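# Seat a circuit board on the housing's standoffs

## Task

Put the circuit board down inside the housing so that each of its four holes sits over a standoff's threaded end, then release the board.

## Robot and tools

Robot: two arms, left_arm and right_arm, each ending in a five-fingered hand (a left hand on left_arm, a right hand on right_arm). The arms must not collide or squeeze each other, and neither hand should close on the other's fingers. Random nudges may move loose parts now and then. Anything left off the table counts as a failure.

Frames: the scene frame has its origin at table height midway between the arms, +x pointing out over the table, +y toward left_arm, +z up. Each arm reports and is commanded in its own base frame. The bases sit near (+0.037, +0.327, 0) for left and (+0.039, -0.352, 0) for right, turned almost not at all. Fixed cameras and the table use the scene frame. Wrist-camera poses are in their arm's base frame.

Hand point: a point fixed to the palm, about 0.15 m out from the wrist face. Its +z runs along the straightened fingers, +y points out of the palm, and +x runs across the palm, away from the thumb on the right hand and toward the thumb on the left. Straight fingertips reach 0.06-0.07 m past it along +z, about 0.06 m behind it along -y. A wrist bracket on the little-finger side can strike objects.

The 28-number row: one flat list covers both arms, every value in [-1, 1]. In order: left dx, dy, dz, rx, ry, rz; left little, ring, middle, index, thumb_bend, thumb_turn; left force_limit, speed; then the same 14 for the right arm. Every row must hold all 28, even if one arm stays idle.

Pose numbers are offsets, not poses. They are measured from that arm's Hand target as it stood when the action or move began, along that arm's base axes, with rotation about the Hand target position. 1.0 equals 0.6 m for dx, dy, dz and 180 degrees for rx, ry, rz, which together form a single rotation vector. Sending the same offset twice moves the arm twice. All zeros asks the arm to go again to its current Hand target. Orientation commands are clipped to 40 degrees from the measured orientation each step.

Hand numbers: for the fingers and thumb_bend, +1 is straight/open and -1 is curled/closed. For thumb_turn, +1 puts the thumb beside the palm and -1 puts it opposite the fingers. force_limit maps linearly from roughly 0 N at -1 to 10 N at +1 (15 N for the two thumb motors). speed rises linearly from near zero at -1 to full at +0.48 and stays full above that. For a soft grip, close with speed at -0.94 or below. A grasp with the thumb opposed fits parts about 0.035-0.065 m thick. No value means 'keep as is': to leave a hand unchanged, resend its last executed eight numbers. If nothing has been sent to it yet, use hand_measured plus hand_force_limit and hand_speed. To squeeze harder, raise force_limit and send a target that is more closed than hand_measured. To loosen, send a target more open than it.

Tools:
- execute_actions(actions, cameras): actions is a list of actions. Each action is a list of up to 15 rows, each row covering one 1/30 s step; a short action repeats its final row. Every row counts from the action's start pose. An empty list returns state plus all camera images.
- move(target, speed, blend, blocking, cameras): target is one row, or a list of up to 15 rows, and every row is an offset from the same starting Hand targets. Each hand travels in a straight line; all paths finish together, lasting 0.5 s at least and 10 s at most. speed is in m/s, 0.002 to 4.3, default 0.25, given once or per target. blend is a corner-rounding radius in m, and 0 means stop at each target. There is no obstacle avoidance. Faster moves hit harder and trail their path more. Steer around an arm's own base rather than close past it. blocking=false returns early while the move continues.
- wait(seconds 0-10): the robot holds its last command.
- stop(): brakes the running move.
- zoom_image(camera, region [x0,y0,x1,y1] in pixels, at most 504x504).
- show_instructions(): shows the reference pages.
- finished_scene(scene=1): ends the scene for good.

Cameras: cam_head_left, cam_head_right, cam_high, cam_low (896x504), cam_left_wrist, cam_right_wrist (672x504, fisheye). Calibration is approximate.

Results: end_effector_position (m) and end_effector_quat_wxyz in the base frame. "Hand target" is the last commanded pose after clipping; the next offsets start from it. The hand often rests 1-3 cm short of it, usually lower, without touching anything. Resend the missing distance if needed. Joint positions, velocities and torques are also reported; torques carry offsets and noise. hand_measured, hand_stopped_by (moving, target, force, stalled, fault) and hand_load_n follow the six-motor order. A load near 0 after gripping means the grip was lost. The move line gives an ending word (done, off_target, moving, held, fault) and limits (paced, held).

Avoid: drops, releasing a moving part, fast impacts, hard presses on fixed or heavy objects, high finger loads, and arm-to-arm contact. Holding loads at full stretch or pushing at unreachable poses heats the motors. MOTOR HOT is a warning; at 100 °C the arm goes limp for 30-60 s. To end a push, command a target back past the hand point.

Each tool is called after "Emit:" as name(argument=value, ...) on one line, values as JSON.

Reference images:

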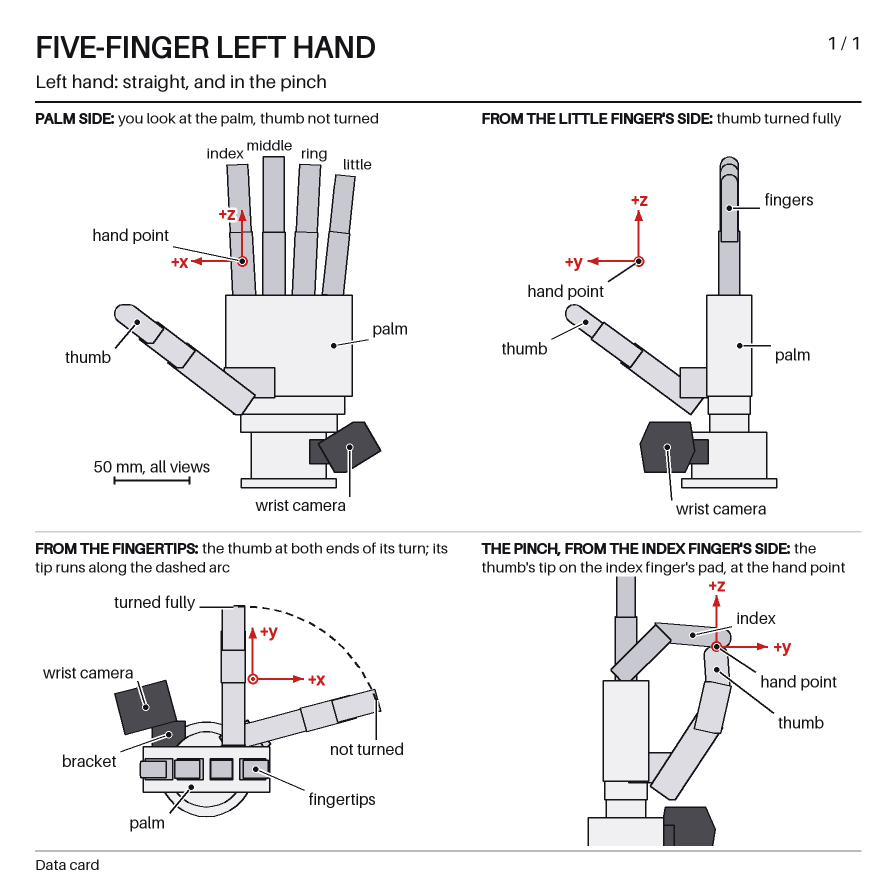

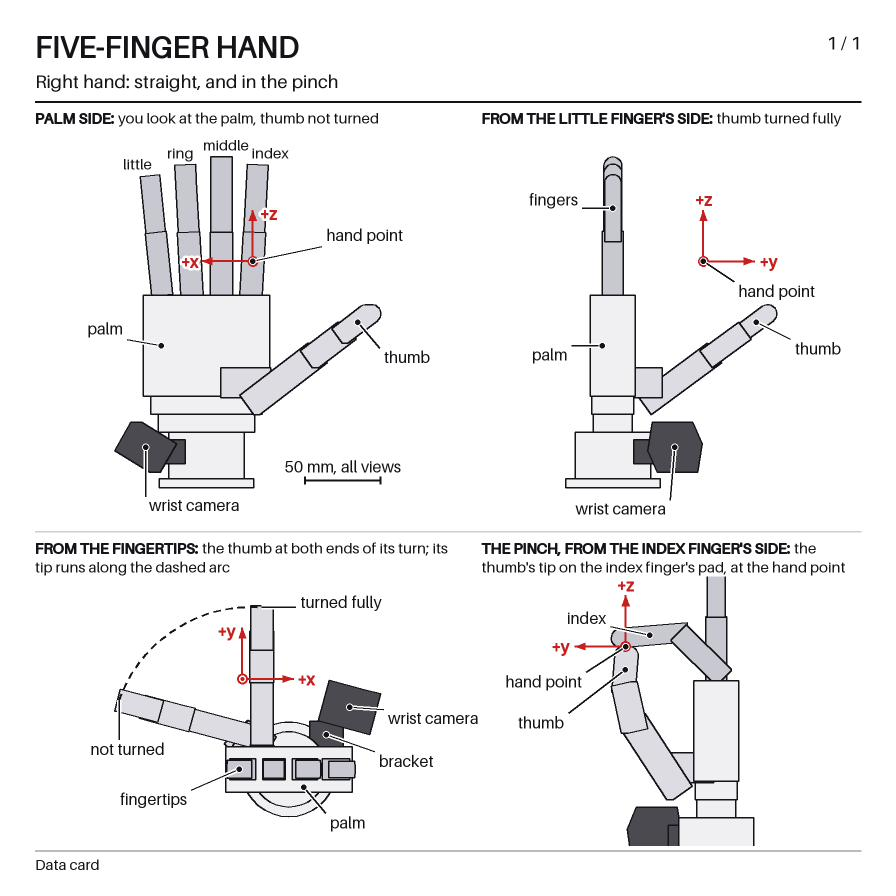

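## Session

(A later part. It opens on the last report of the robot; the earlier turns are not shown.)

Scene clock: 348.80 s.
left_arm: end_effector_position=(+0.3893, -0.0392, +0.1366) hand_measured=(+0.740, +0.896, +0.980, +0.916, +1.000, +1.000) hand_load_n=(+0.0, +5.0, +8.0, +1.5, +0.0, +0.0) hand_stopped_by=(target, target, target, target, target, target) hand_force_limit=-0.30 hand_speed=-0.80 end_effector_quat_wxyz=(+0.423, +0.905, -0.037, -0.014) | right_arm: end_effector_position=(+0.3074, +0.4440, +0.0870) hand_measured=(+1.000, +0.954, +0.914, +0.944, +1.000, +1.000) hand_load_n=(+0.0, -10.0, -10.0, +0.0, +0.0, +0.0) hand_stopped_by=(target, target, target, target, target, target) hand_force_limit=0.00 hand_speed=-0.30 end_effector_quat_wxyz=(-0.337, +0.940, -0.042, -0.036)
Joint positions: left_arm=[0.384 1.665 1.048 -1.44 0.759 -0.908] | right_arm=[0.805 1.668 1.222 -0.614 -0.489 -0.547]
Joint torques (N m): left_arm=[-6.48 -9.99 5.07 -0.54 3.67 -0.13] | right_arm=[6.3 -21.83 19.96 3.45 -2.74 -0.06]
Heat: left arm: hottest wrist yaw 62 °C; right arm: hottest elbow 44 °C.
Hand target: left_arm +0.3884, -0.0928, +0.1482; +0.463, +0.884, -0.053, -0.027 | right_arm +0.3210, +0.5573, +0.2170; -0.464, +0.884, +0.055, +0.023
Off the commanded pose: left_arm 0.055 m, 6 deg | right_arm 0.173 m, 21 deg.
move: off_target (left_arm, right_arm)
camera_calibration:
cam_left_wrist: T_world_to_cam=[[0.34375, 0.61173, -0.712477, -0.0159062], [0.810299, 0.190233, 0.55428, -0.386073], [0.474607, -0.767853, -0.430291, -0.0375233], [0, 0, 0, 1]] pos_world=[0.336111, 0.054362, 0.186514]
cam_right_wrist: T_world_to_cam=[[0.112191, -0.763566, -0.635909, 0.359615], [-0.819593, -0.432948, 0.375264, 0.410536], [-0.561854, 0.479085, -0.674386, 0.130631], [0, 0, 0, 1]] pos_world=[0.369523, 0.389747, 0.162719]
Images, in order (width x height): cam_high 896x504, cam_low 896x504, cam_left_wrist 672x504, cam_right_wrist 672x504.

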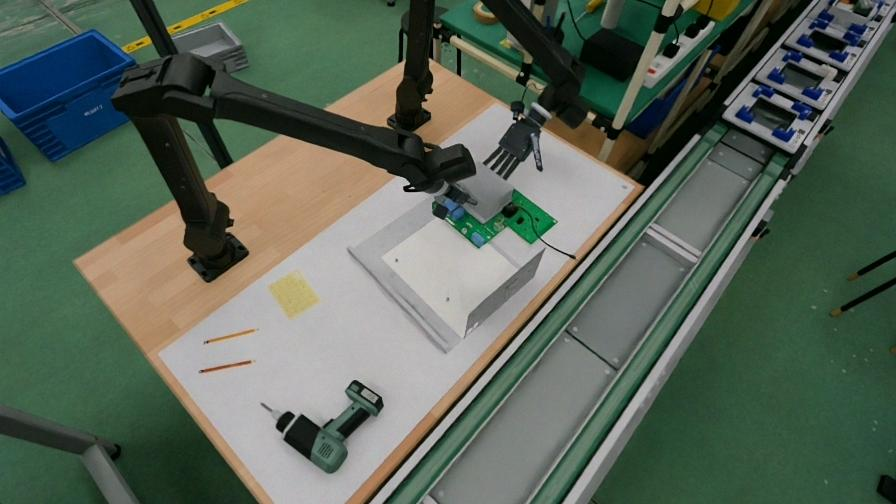

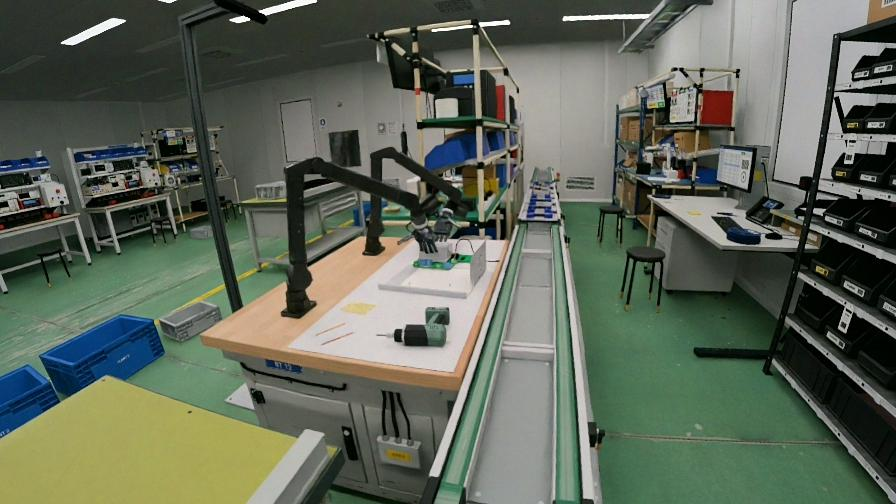

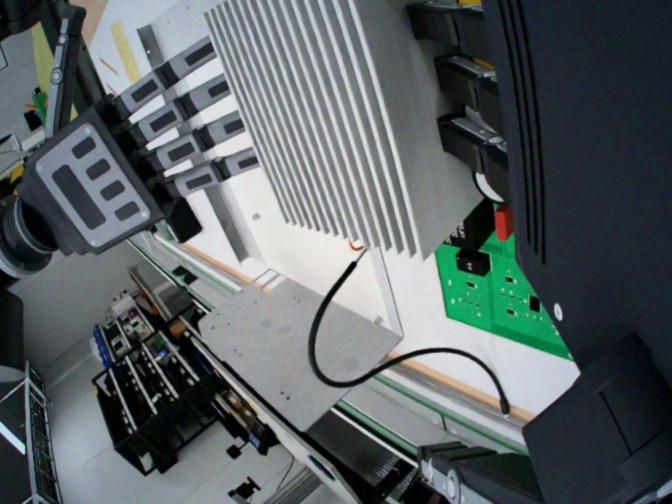

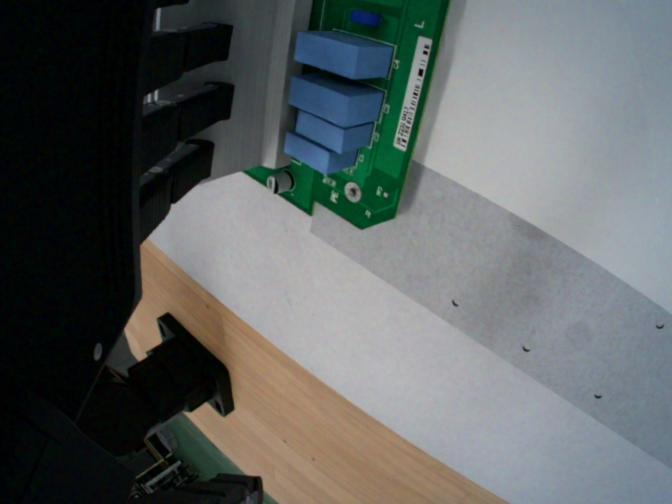

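Emit:
move(target=[[0.0,0.04,-0.01,0,0,0,0.74,0.895,0.98,0.915,1,1,-0.3,-0.8,0.0,-0.10,-0.12,0,0,0.0,1,0.955,0.917,0.97,1,1,0,-0.3],[0.0,0.05,-0.02,0,0,0,0.74,0.89,0.98,0.915,1,1,-0.3,-0.8,0.0,-0.17,-0.30,0,0,0.0,1,0.955,0.915,0.97,1,1,0,-0.3]], speed=0.15, blend=[0.03,0], cameras=["cam_high","cam_left_wrist","cam_right_wrist","cam_low"])

Emit:
zoom_image(camera="cam_high", region=[425, 150, 565, 240])

Emit:
zoom_image(camera="cam_low", region=[405, 200, 485, 280])

Scene clock: 352.63 s.
left_arm: end_effector_position=(+0.3888, -0.0377, +0.1357) hand_measured=(+0.740, +0.890, +0.980, +0.916, +1.000, +1.000) hand_load_n=(+0.0, +3.0, +3.5, +0.0, +0.0, +0.0) hand_stopped_by=(target, target, target, target, target, target) hand_force_limit=-0.30 hand_speed=-0.80 end_effector_quat_wxyz=(+0.428, +0.903, -0.042, -0.009) | right_arm: end_effector_position=(+0.3139, +0.4373, +0.0587) hand_measured=(+1.000, +0.956, +0.916, +0.968, +1.000, +1.000) hand_load_n=(+0.0, -2.5, -0.5, +0.0, +0.0, -0.5) hand_stopped_by=(target, target, target, target, target, target) hand_force_limit=0.00 hand_speed=-0.30 end_effector_quat_wxyz=(-0.463, +0.886, +0.031, +0.011)
Joint positions: left_arm=[0.39 1.673 1.048 -1.441 0.766 -0.884] | right_arm=[0.742 1.622 0.971 -0.155 -0.658 -0.626]
Joint torques (N m): left_arm=[-2.32 -6.71 7.2 -1.43 2.47 0.24] | right_arm=[1.14 -8.23 7.9 3.29 0.06 -0.32]
Heat: left arm: hottest wrist yaw 64 °C; right arm: hottest elbow 44 °C.
Hand target: left_arm +0.3884, -0.0629, +0.1361; +0.463, +0.884, -0.053, -0.027 | right_arm +0.3211, +0.4554, +0.0371; -0.464, +0.884, +0.055, +0.023
Off the commanded pose: left_arm 0.025 m, 5 deg | right_arm 0.029 m, 3 deg.
move: off_target (left_arm, right_arm); target 2's new numbers were sent with right_arm's hand 0.029 m and 3 deg from that target
camera_calibration:
cam_left_wrist: T_world_to_cam=[[0.355779, 0.601446, -0.715321, -0.0218877], [0.804817, 0.191902, 0.561643, -0.384183], [0.47507, -0.775523, -0.41578, -0.0388535], [0, 0, 0, 1]] pos_world=[0.335442, 0.0567579, 0.183962]
cam_right_wrist: T_world_to_cam=[[0.276482, -0.547454, -0.789843, 0.198657], [-0.808537, -0.576751, 0.11673, 0.498148], [-0.519447, 0.606344, -0.602098, 0.0451851], [0, 0, 0, 1]] pos_world=[0.371317, 0.368665, 0.125965]
Images, in order (width x height): cam_high 896x504, cam_low 896x504, cam_left_wrist 672x504, cam_right_wrist 672x504.

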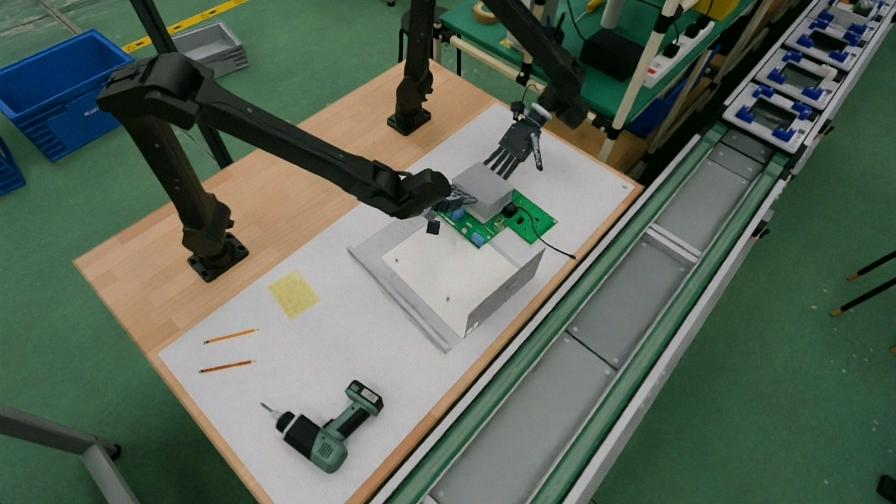

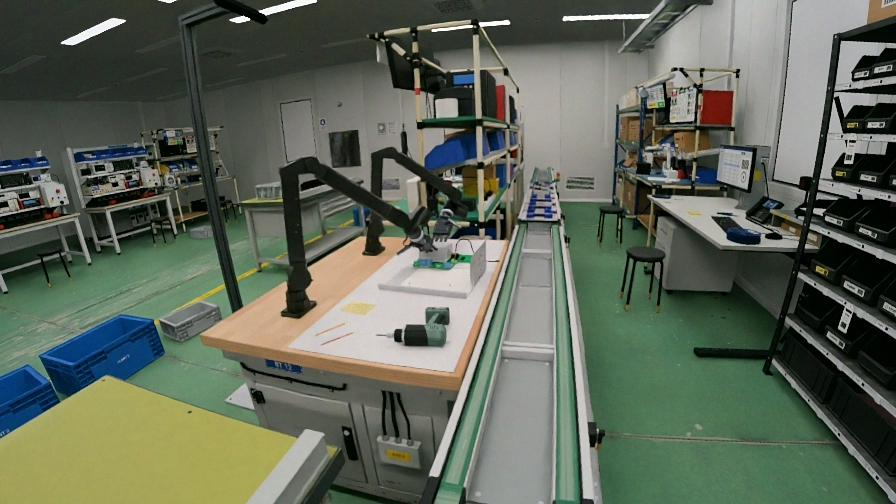

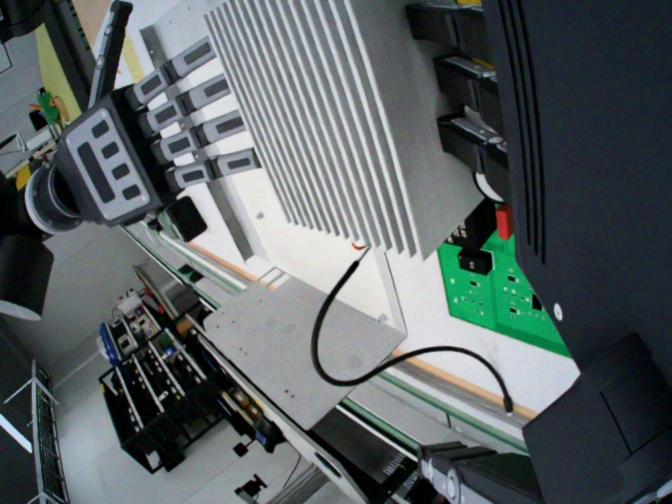

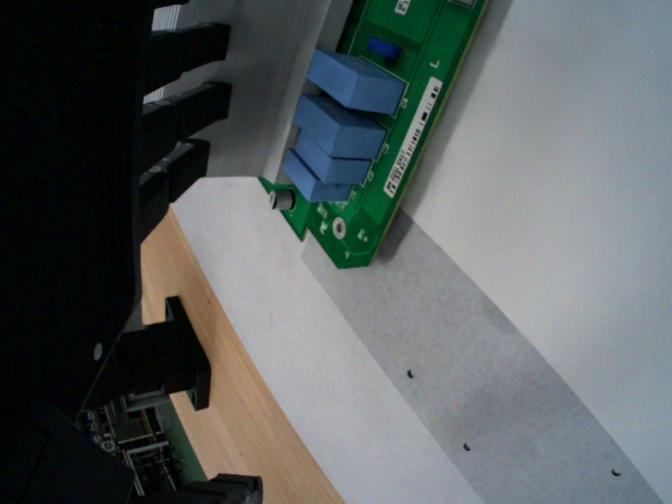

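Scaled by 3.600.

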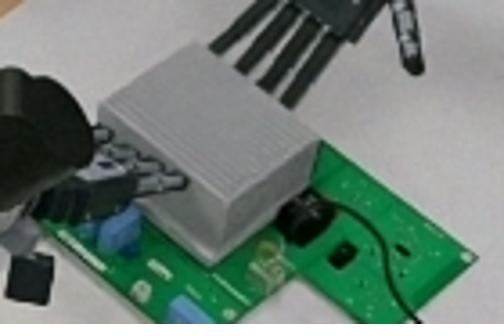

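Scaled by 6.300.

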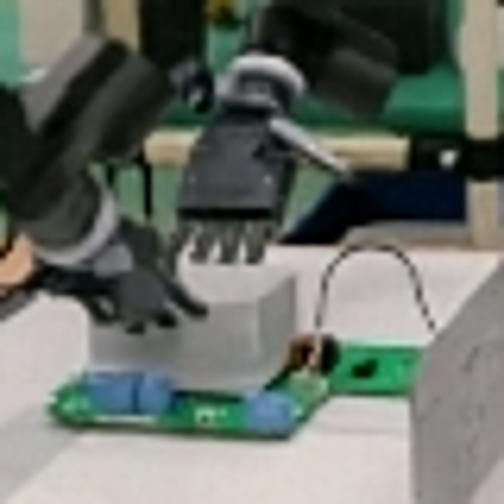

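Emit:
move(target=[[0.0,0.0,0.0,0,0,0,0.74,0.89,0.98,0.915,1,1,-0.3,-0.8,0.03,-0.12,0.06,0.01,0.01,-0.005,1,1,1,1,1,1,0,-0.3],[0.0,0.0,0.0,0,0,0,0.74,0.89,0.98,0.915,1,1,-0.3,-0.8,0.055,-0.17,0.02,0.0365,0.031,-0.017,1,1,1,1,0,1,0,-0.3]], speed=0.2, blend=[0.03,0], cameras=["cam_high","cam_right_wrist","cam_low","cam_head_right"])

Emit:
zoom_image(camera="cam_high", region=[400, 150, 540, 240])

Emit:
zoom_image(camera="cam_low", region=[405, 200, 485, 280])

Scene clock: 358.53 s.
left_arm: end_effector_position=(+0.3908, -0.0401, +0.1355) hand_measured=(+0.740, +0.890, +0.980, +0.916, +1.000, +1.000) hand_load_n=(+0.0, +1.0, +3.5, +0.5, +0.0, +0.0) hand_stopped_by=(target, target, target, target, target, target) hand_force_limit=-0.30 hand_speed=-0.80 end_effector_quat_wxyz=(+0.439, +0.898, -0.038, -0.011) | right_arm: end_effector_position=(+0.3484, +0.3548, +0.0527) hand_measured=(+1.000, +1.000, +1.000, +1.000, +0.000, +1.000) hand_load_n=(+0.0, -0.5, +0.0, +0.0, +0.0, +0.0) hand_stopped_by=(target, target, target, target, target, target) hand_force_limit=0.00 hand_speed=-0.30 end_effector_quat_wxyz=(-0.511, +0.860, -0.005, -0.015)
Joint positions: left_arm=[0.387 1.686 1.048 -1.444 0.788 -0.884] | right_arm=[0.507 1.611 0.889 -0.141 -0.891 -0.704]
Joint torques (N m): left_arm=[-2.2 -7.65 7.17 -1.36 1.79 0.26] | right_arm=[-1.55 -12.16 5.87 1.76 -0.64 -0.27]
Heat: left arm: hottest wrist yaw 62 °C; right arm: hottest elbow 43 °C.
Hand target: left_arm +0.3884, -0.0628, +0.1362; +0.463, +0.884, -0.053, -0.027 | right_arm +0.3541, +0.3533, +0.0490; -0.515, +0.857, +0.007, -0.004
Off the commanded pose: left_arm 0.023 m, 4 deg | right_arm 0.007 m, 2 deg.
move: off_target (left_arm); blend cut to 0.0282 m at target 1
camera_calibration:
cam_right_wrist: T_world_to_cam=[[0.190873, -0.466711, -0.863567, 0.144263], [-0.819782, -0.559685, 0.121285, 0.476867], [-0.539931, 0.684787, -0.48943, 0.0830293], [0, 0, 0, 1]] pos_world=[0.408221, 0.277367, 0.107381]
Images, in order (width x height): cam_head_right 896x504, cam_high 896x504, cam_low 896x504, cam_right_wrist 672x504.

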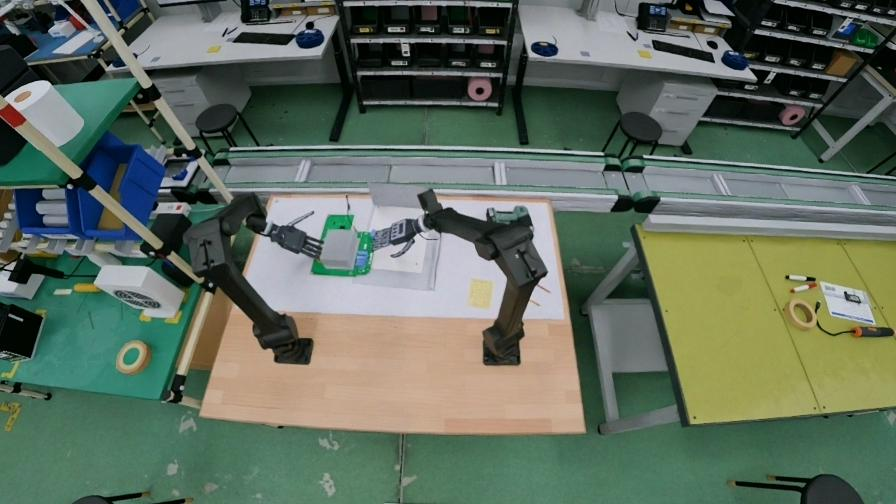

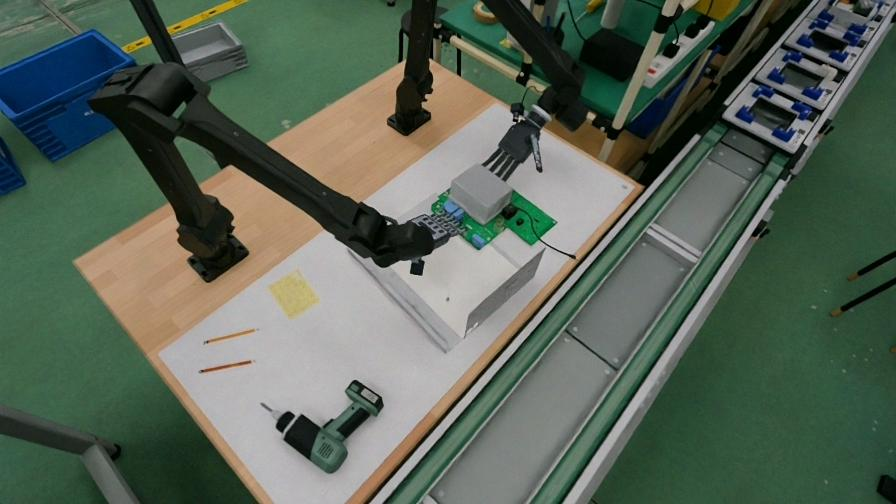

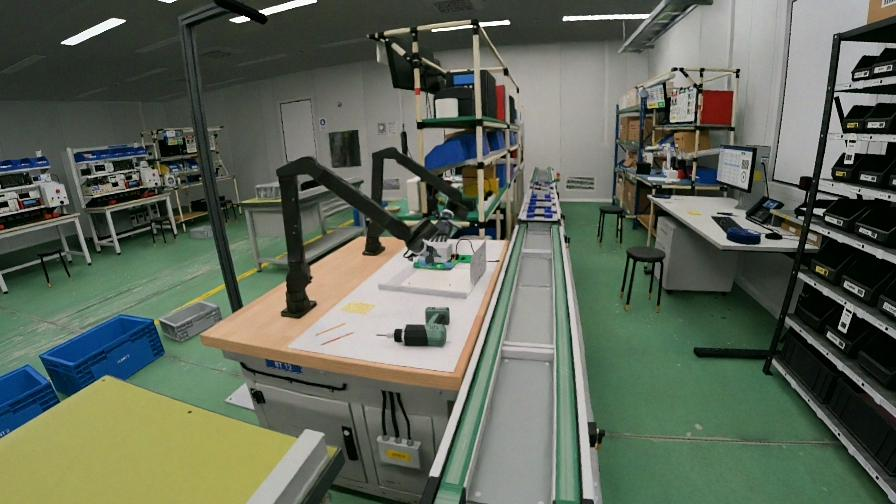

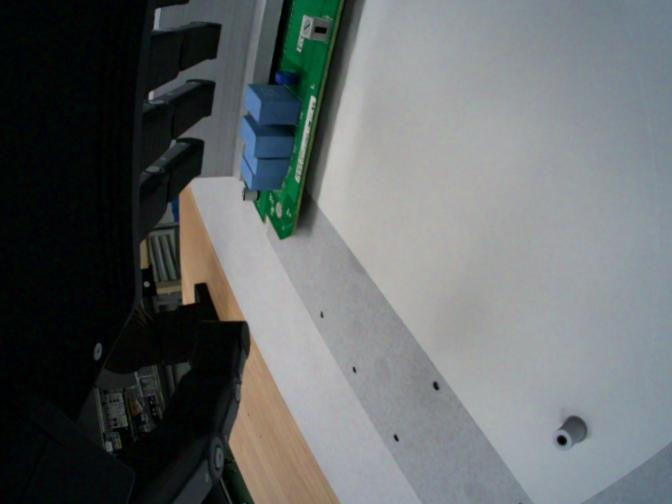

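Scaled by 3.600.

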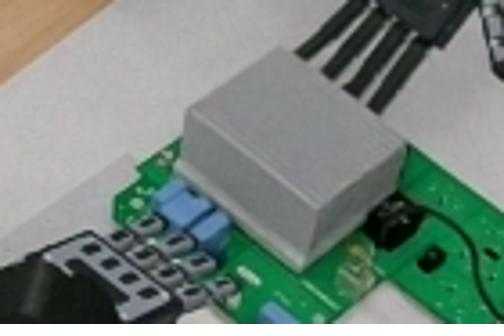

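Scaled by 6.300.

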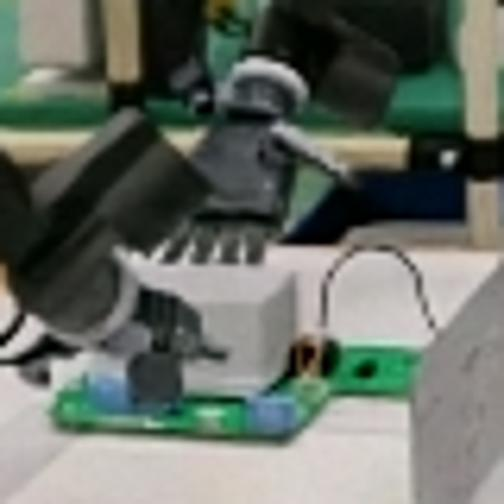

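Emit:
move(target=[0.0,0.0,0.0,0,0,0,0.74,0.89,0.98,0.915,1,1,-0.3,-0.8,0.005,0.0,-0.105,0,0,0,1,1,1,1,0,1,0,-0.3], speed=0.12, cameras=["cam_high","cam_right_wrist","cam_low","cam_head_right"])

Emit:
zoom_image(camera="cam_high", region=[400, 150, 540, 240])

Emit:
zoom_image(camera="cam_low", region=[400, 210, 480, 290])

Emit:
zoom_image(camera="cam_head_right", region=[300, 190, 460, 310])

Scene clock: 360.27 s.
left_arm: end_effector_position=(+0.3908, -0.0401, +0.1355) hand_measured=(+0.740, +0.890, +0.980, +0.916, +1.000, +1.000) hand_load_n=(+0.0, +1.0, +3.0, +0.5, +0.0, +0.0) hand_stopped_by=(target, target, target, target, target, target) hand_force_limit=-0.30 hand_speed=-0.80 end_effector_quat_wxyz=(+0.439, +0.898, -0.038, -0.011) | right_arm: end_effector_position=(+0.3506, +0.3558, -0.0075) hand_measured=(+1.000, +1.000, +1.000, +1.000, +0.000, +1.000) hand_load_n=(-0.5, +0.0, -0.5, +0.0, +0.0, +0.0) hand_stopped_by=(target, target, target, target, target, target) hand_force_limit=0.00 hand_speed=-0.30 end_effector_quat_wxyz=(-0.511, +0.859, -0.001, -0.013)
Joint positions: left_arm=[0.387 1.686 1.048 -1.444 0.788 -0.884] | right_arm=[0.507 1.746 0.851 0.032 -0.892 -0.712]
Joint torques (N m): left_arm=[-2.2 -7.65 7.16 -1.36 1.77 0.26] | right_arm=[-1.79 -11.87 5.24 1.85 -0.63 -0.27]
Heat: left arm: hottest wrist yaw 62 °C; right arm: hottest elbow 43 °C.
Hand target: left_arm +0.3884, -0.0628, +0.1362; +0.463, +0.884, -0.053, -0.027 | right_arm +0.3571, +0.3533, -0.0139; -0.515, +0.857, +0.007, -0.004
Off the commanded pose: left_arm 0.023 m, 4 deg | right_arm 0.009 m, 1 deg.
move: off_target (left_arm)
camera_calibration:
cam_right_wrist: T_world_to_cam=[[0.198832, -0.46456, -0.862931, 0.0888265], [-0.81797, -0.563655, 0.114972, 0.487325], [-0.539806, 0.682991, -0.492069, 0.0545845], [0, 0, 0, 1]] pos_world=[0.410421, 0.278667, 0.0474818]
Images, in order (width x height): cam_head_right 896x504, cam_high 896x504, cam_low 896x504, cam_right_wrist 672x504.

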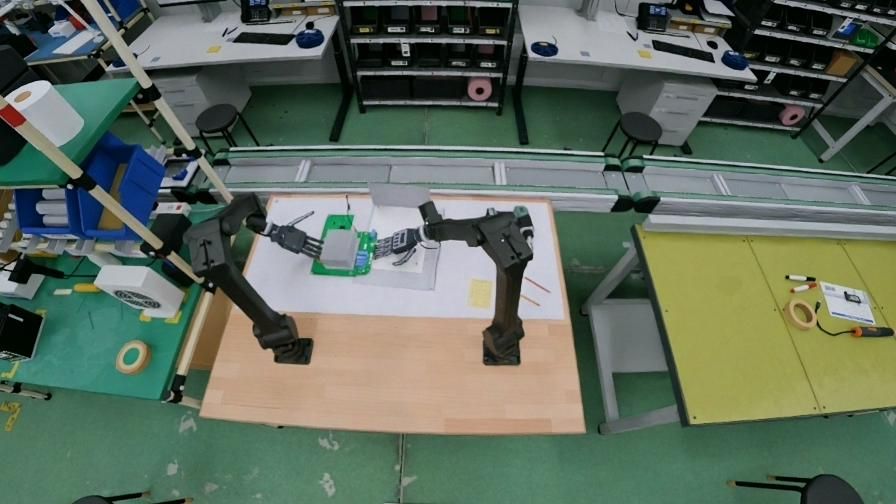

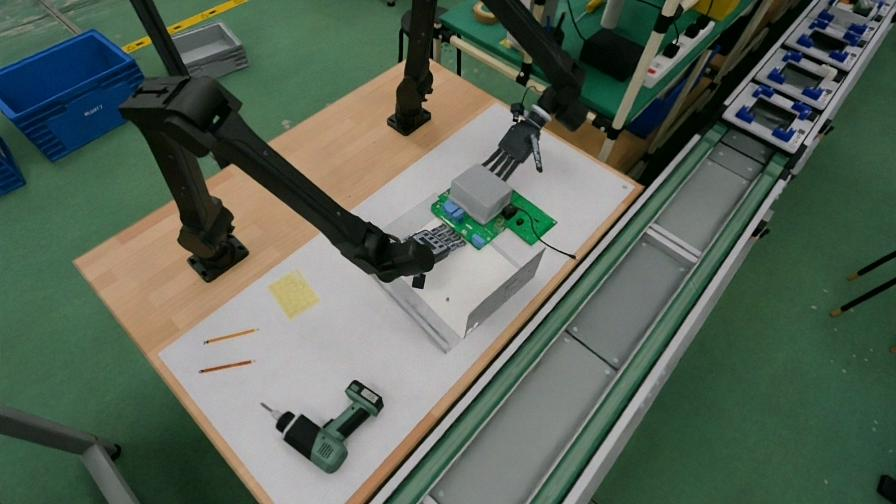

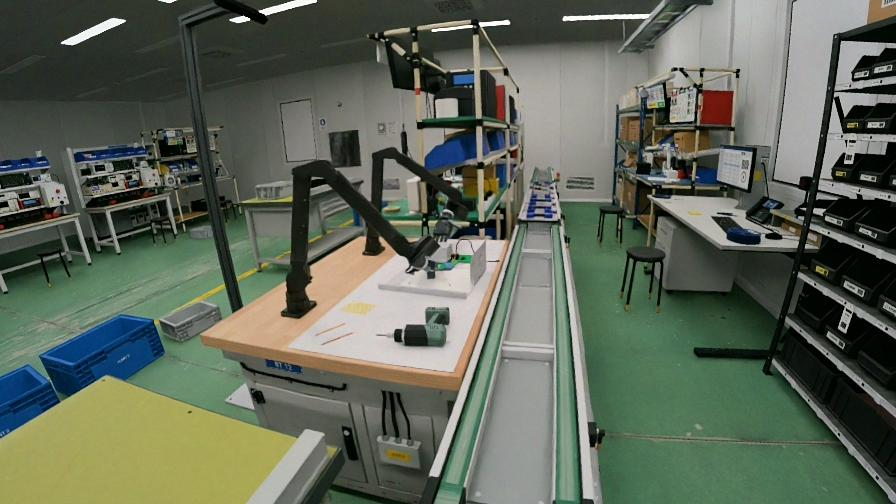

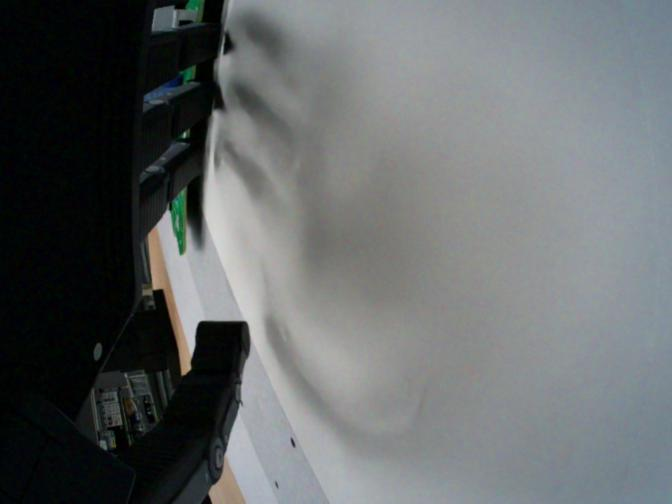

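Scaled by 3.600.

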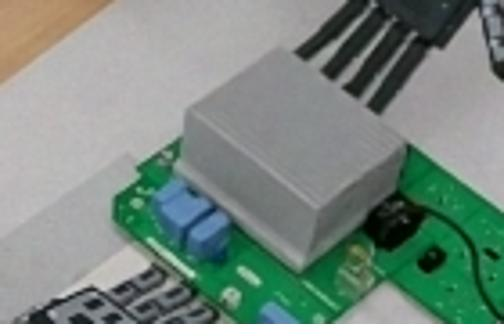

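Scaled by 6.300.

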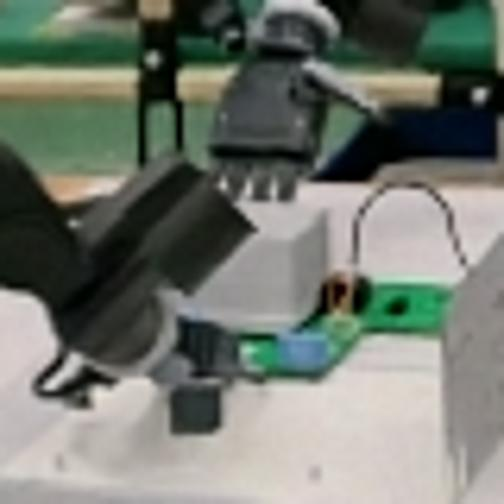

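Scaled by 3.150.

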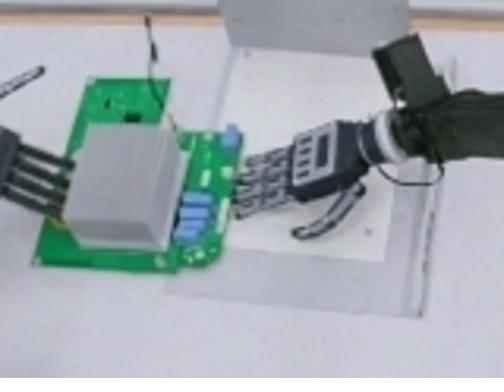

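Emit:
zoom_image(camera="cam_right_wrist", region=[120, 0, 320, 260])

Emit:
zoom_image(camera="cam_high", region=[420, 190, 500, 260])

Scaled by 1.938 from the camera's 672x504 image, which has a finer 960x720 frame.

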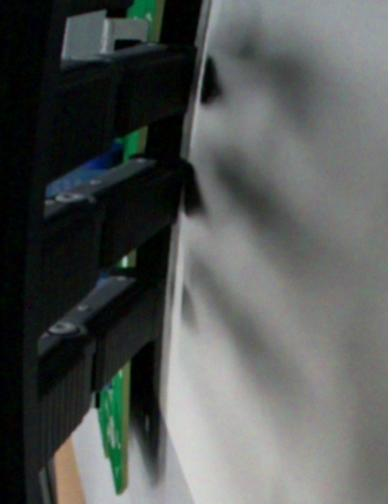

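Scaled by 6.300.

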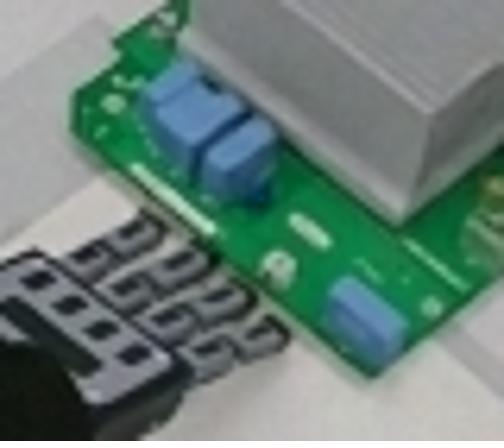

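Emit:
move(target=[0.0,-0.01,0.0,0,0,0,0.74,0.89,0.98,0.915,1,1,-0.3,-0.8,0.0,0.05,-0.01,0,0,0,1,1,1,1,0,1,0,-0.3], speed=0.08, cameras=["cam_high","cam_right_wrist","cam_low"])

Emit:
zoom_image(camera="cam_high", region=[420, 190, 500, 260])

Emit:
zoom_image(camera="cam_right_wrist", region=[120, 0, 320, 260])

Scene clock: 362.27 s.
left_arm: end_effector_position=(+0.3908, -0.0404, +0.1355) hand_measured=(+0.740, +0.890, +0.980, +0.916, +1.000, +1.000) hand_load_n=(+0.0, +1.0, +3.5, +1.0, +0.0, +0.0) hand_stopped_by=(target, target, target, target, target, target) hand_force_limit=-0.30 hand_speed=-0.80 end_effector_quat_wxyz=(+0.439, +0.898, -0.038, -0.011) | right_arm: end_effector_position=(+0.3532, +0.3598, -0.0103) hand_measured=(+1.000, +1.000, +1.000, +1.000, +0.000, +1.000) hand_load_n=(+0.0, +0.0, -1.0, +0.0, +0.0, +0.0) hand_stopped_by=(target, target, target, target, target, target) hand_force_limit=0.00 hand_speed=-0.30 end_effector_quat_wxyz=(-0.515, +0.857, +0.000, -0.009)
Joint positions: left_arm=[0.386 1.686 1.048 -1.444 0.788 -0.884] | right_arm=[0.511 1.759 0.851 0.067 -0.891 -0.698]
Joint torques (N m): left_arm=[-3.08 -8.23 6.48 -0.88 1.99 0.12] | right_arm=[2.67 -9.76 7.38 2.7 0.41 0.22]
Heat: left arm: hottest wrist yaw 61 °C; right arm: hottest elbow 43 °C.
Hand target: left_arm +0.3884, -0.0688, +0.1362; +0.463, +0.884, -0.053, -0.027 | right_arm +0.3570, +0.3834, -0.0199; -0.515, +0.857, +0.007, -0.004
Off the commanded pose: left_arm 0.028 m, 4 deg | right_arm 0.026 m, 1 deg.
move: off_target (left_arm, right_arm)
camera_calibration:
cam_right_wrist: T_world_to_cam=[[0.203631, -0.457127, -0.865777, 0.08338], [-0.820871, -0.56166, 0.103485, 0.492157], [-0.533578, 0.689618, -0.489614, 0.047233], [0, 0, 0, 1]] pos_world=[0.412221, 0.281967, 0.0443836]
Images, in order (width x height): cam_high 896x504, cam_low 896x504, cam_right_wrist 672x504.

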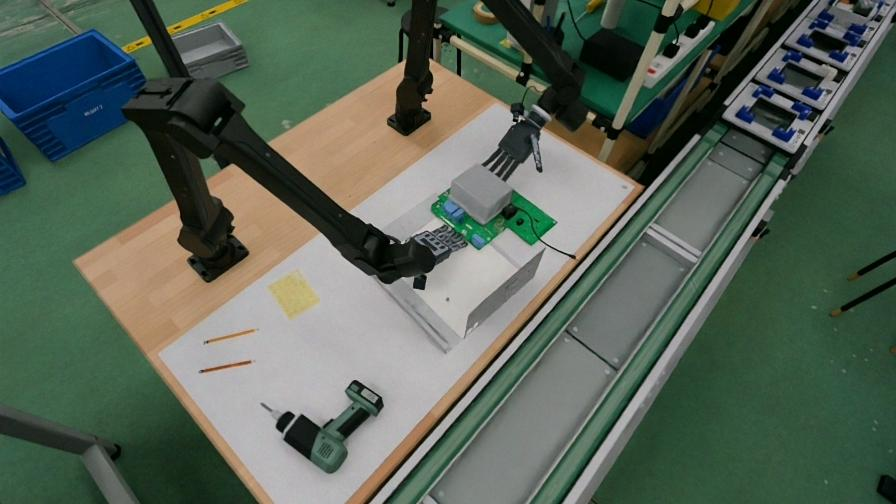

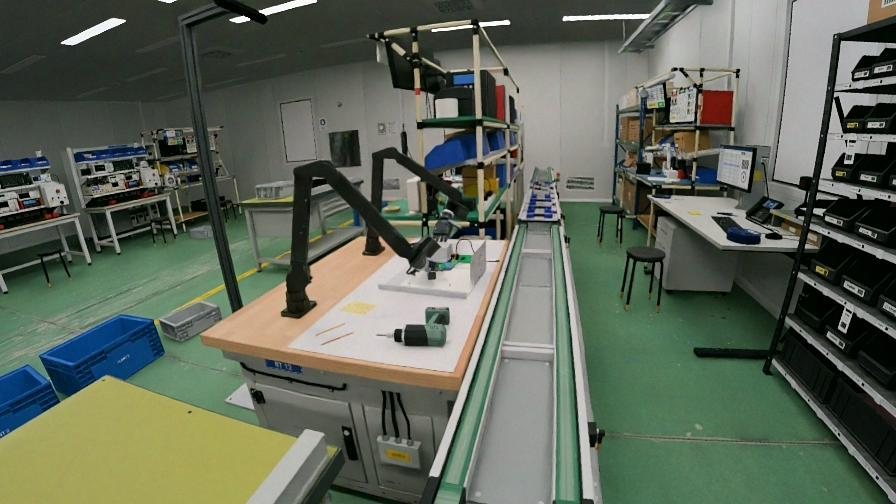

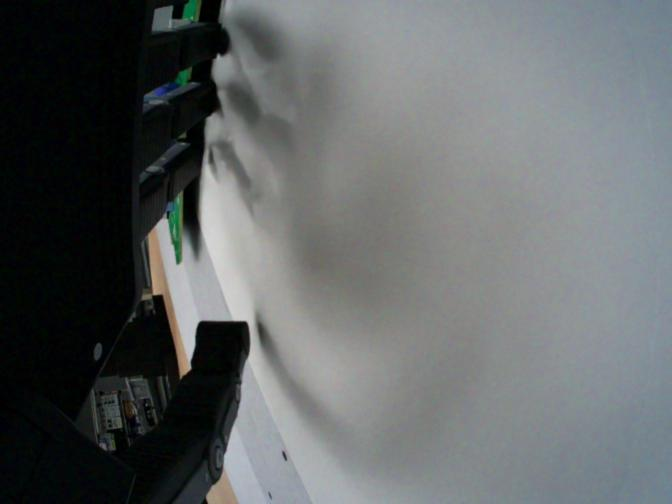

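Scaled by 6.300.

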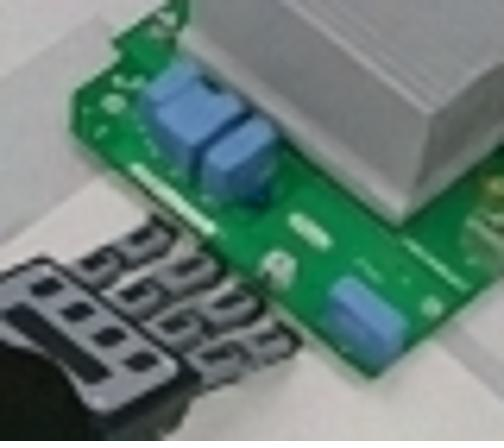

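Scaled by 1.938 from the camera's 672x504 image, which has a finer 960x720 frame.

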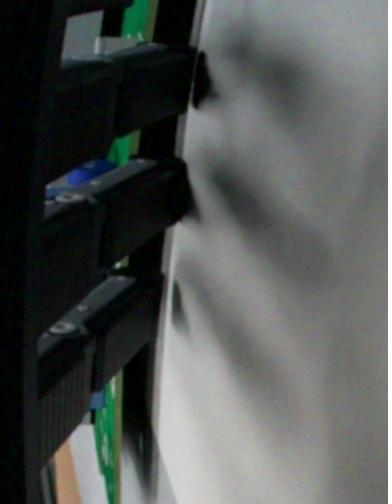

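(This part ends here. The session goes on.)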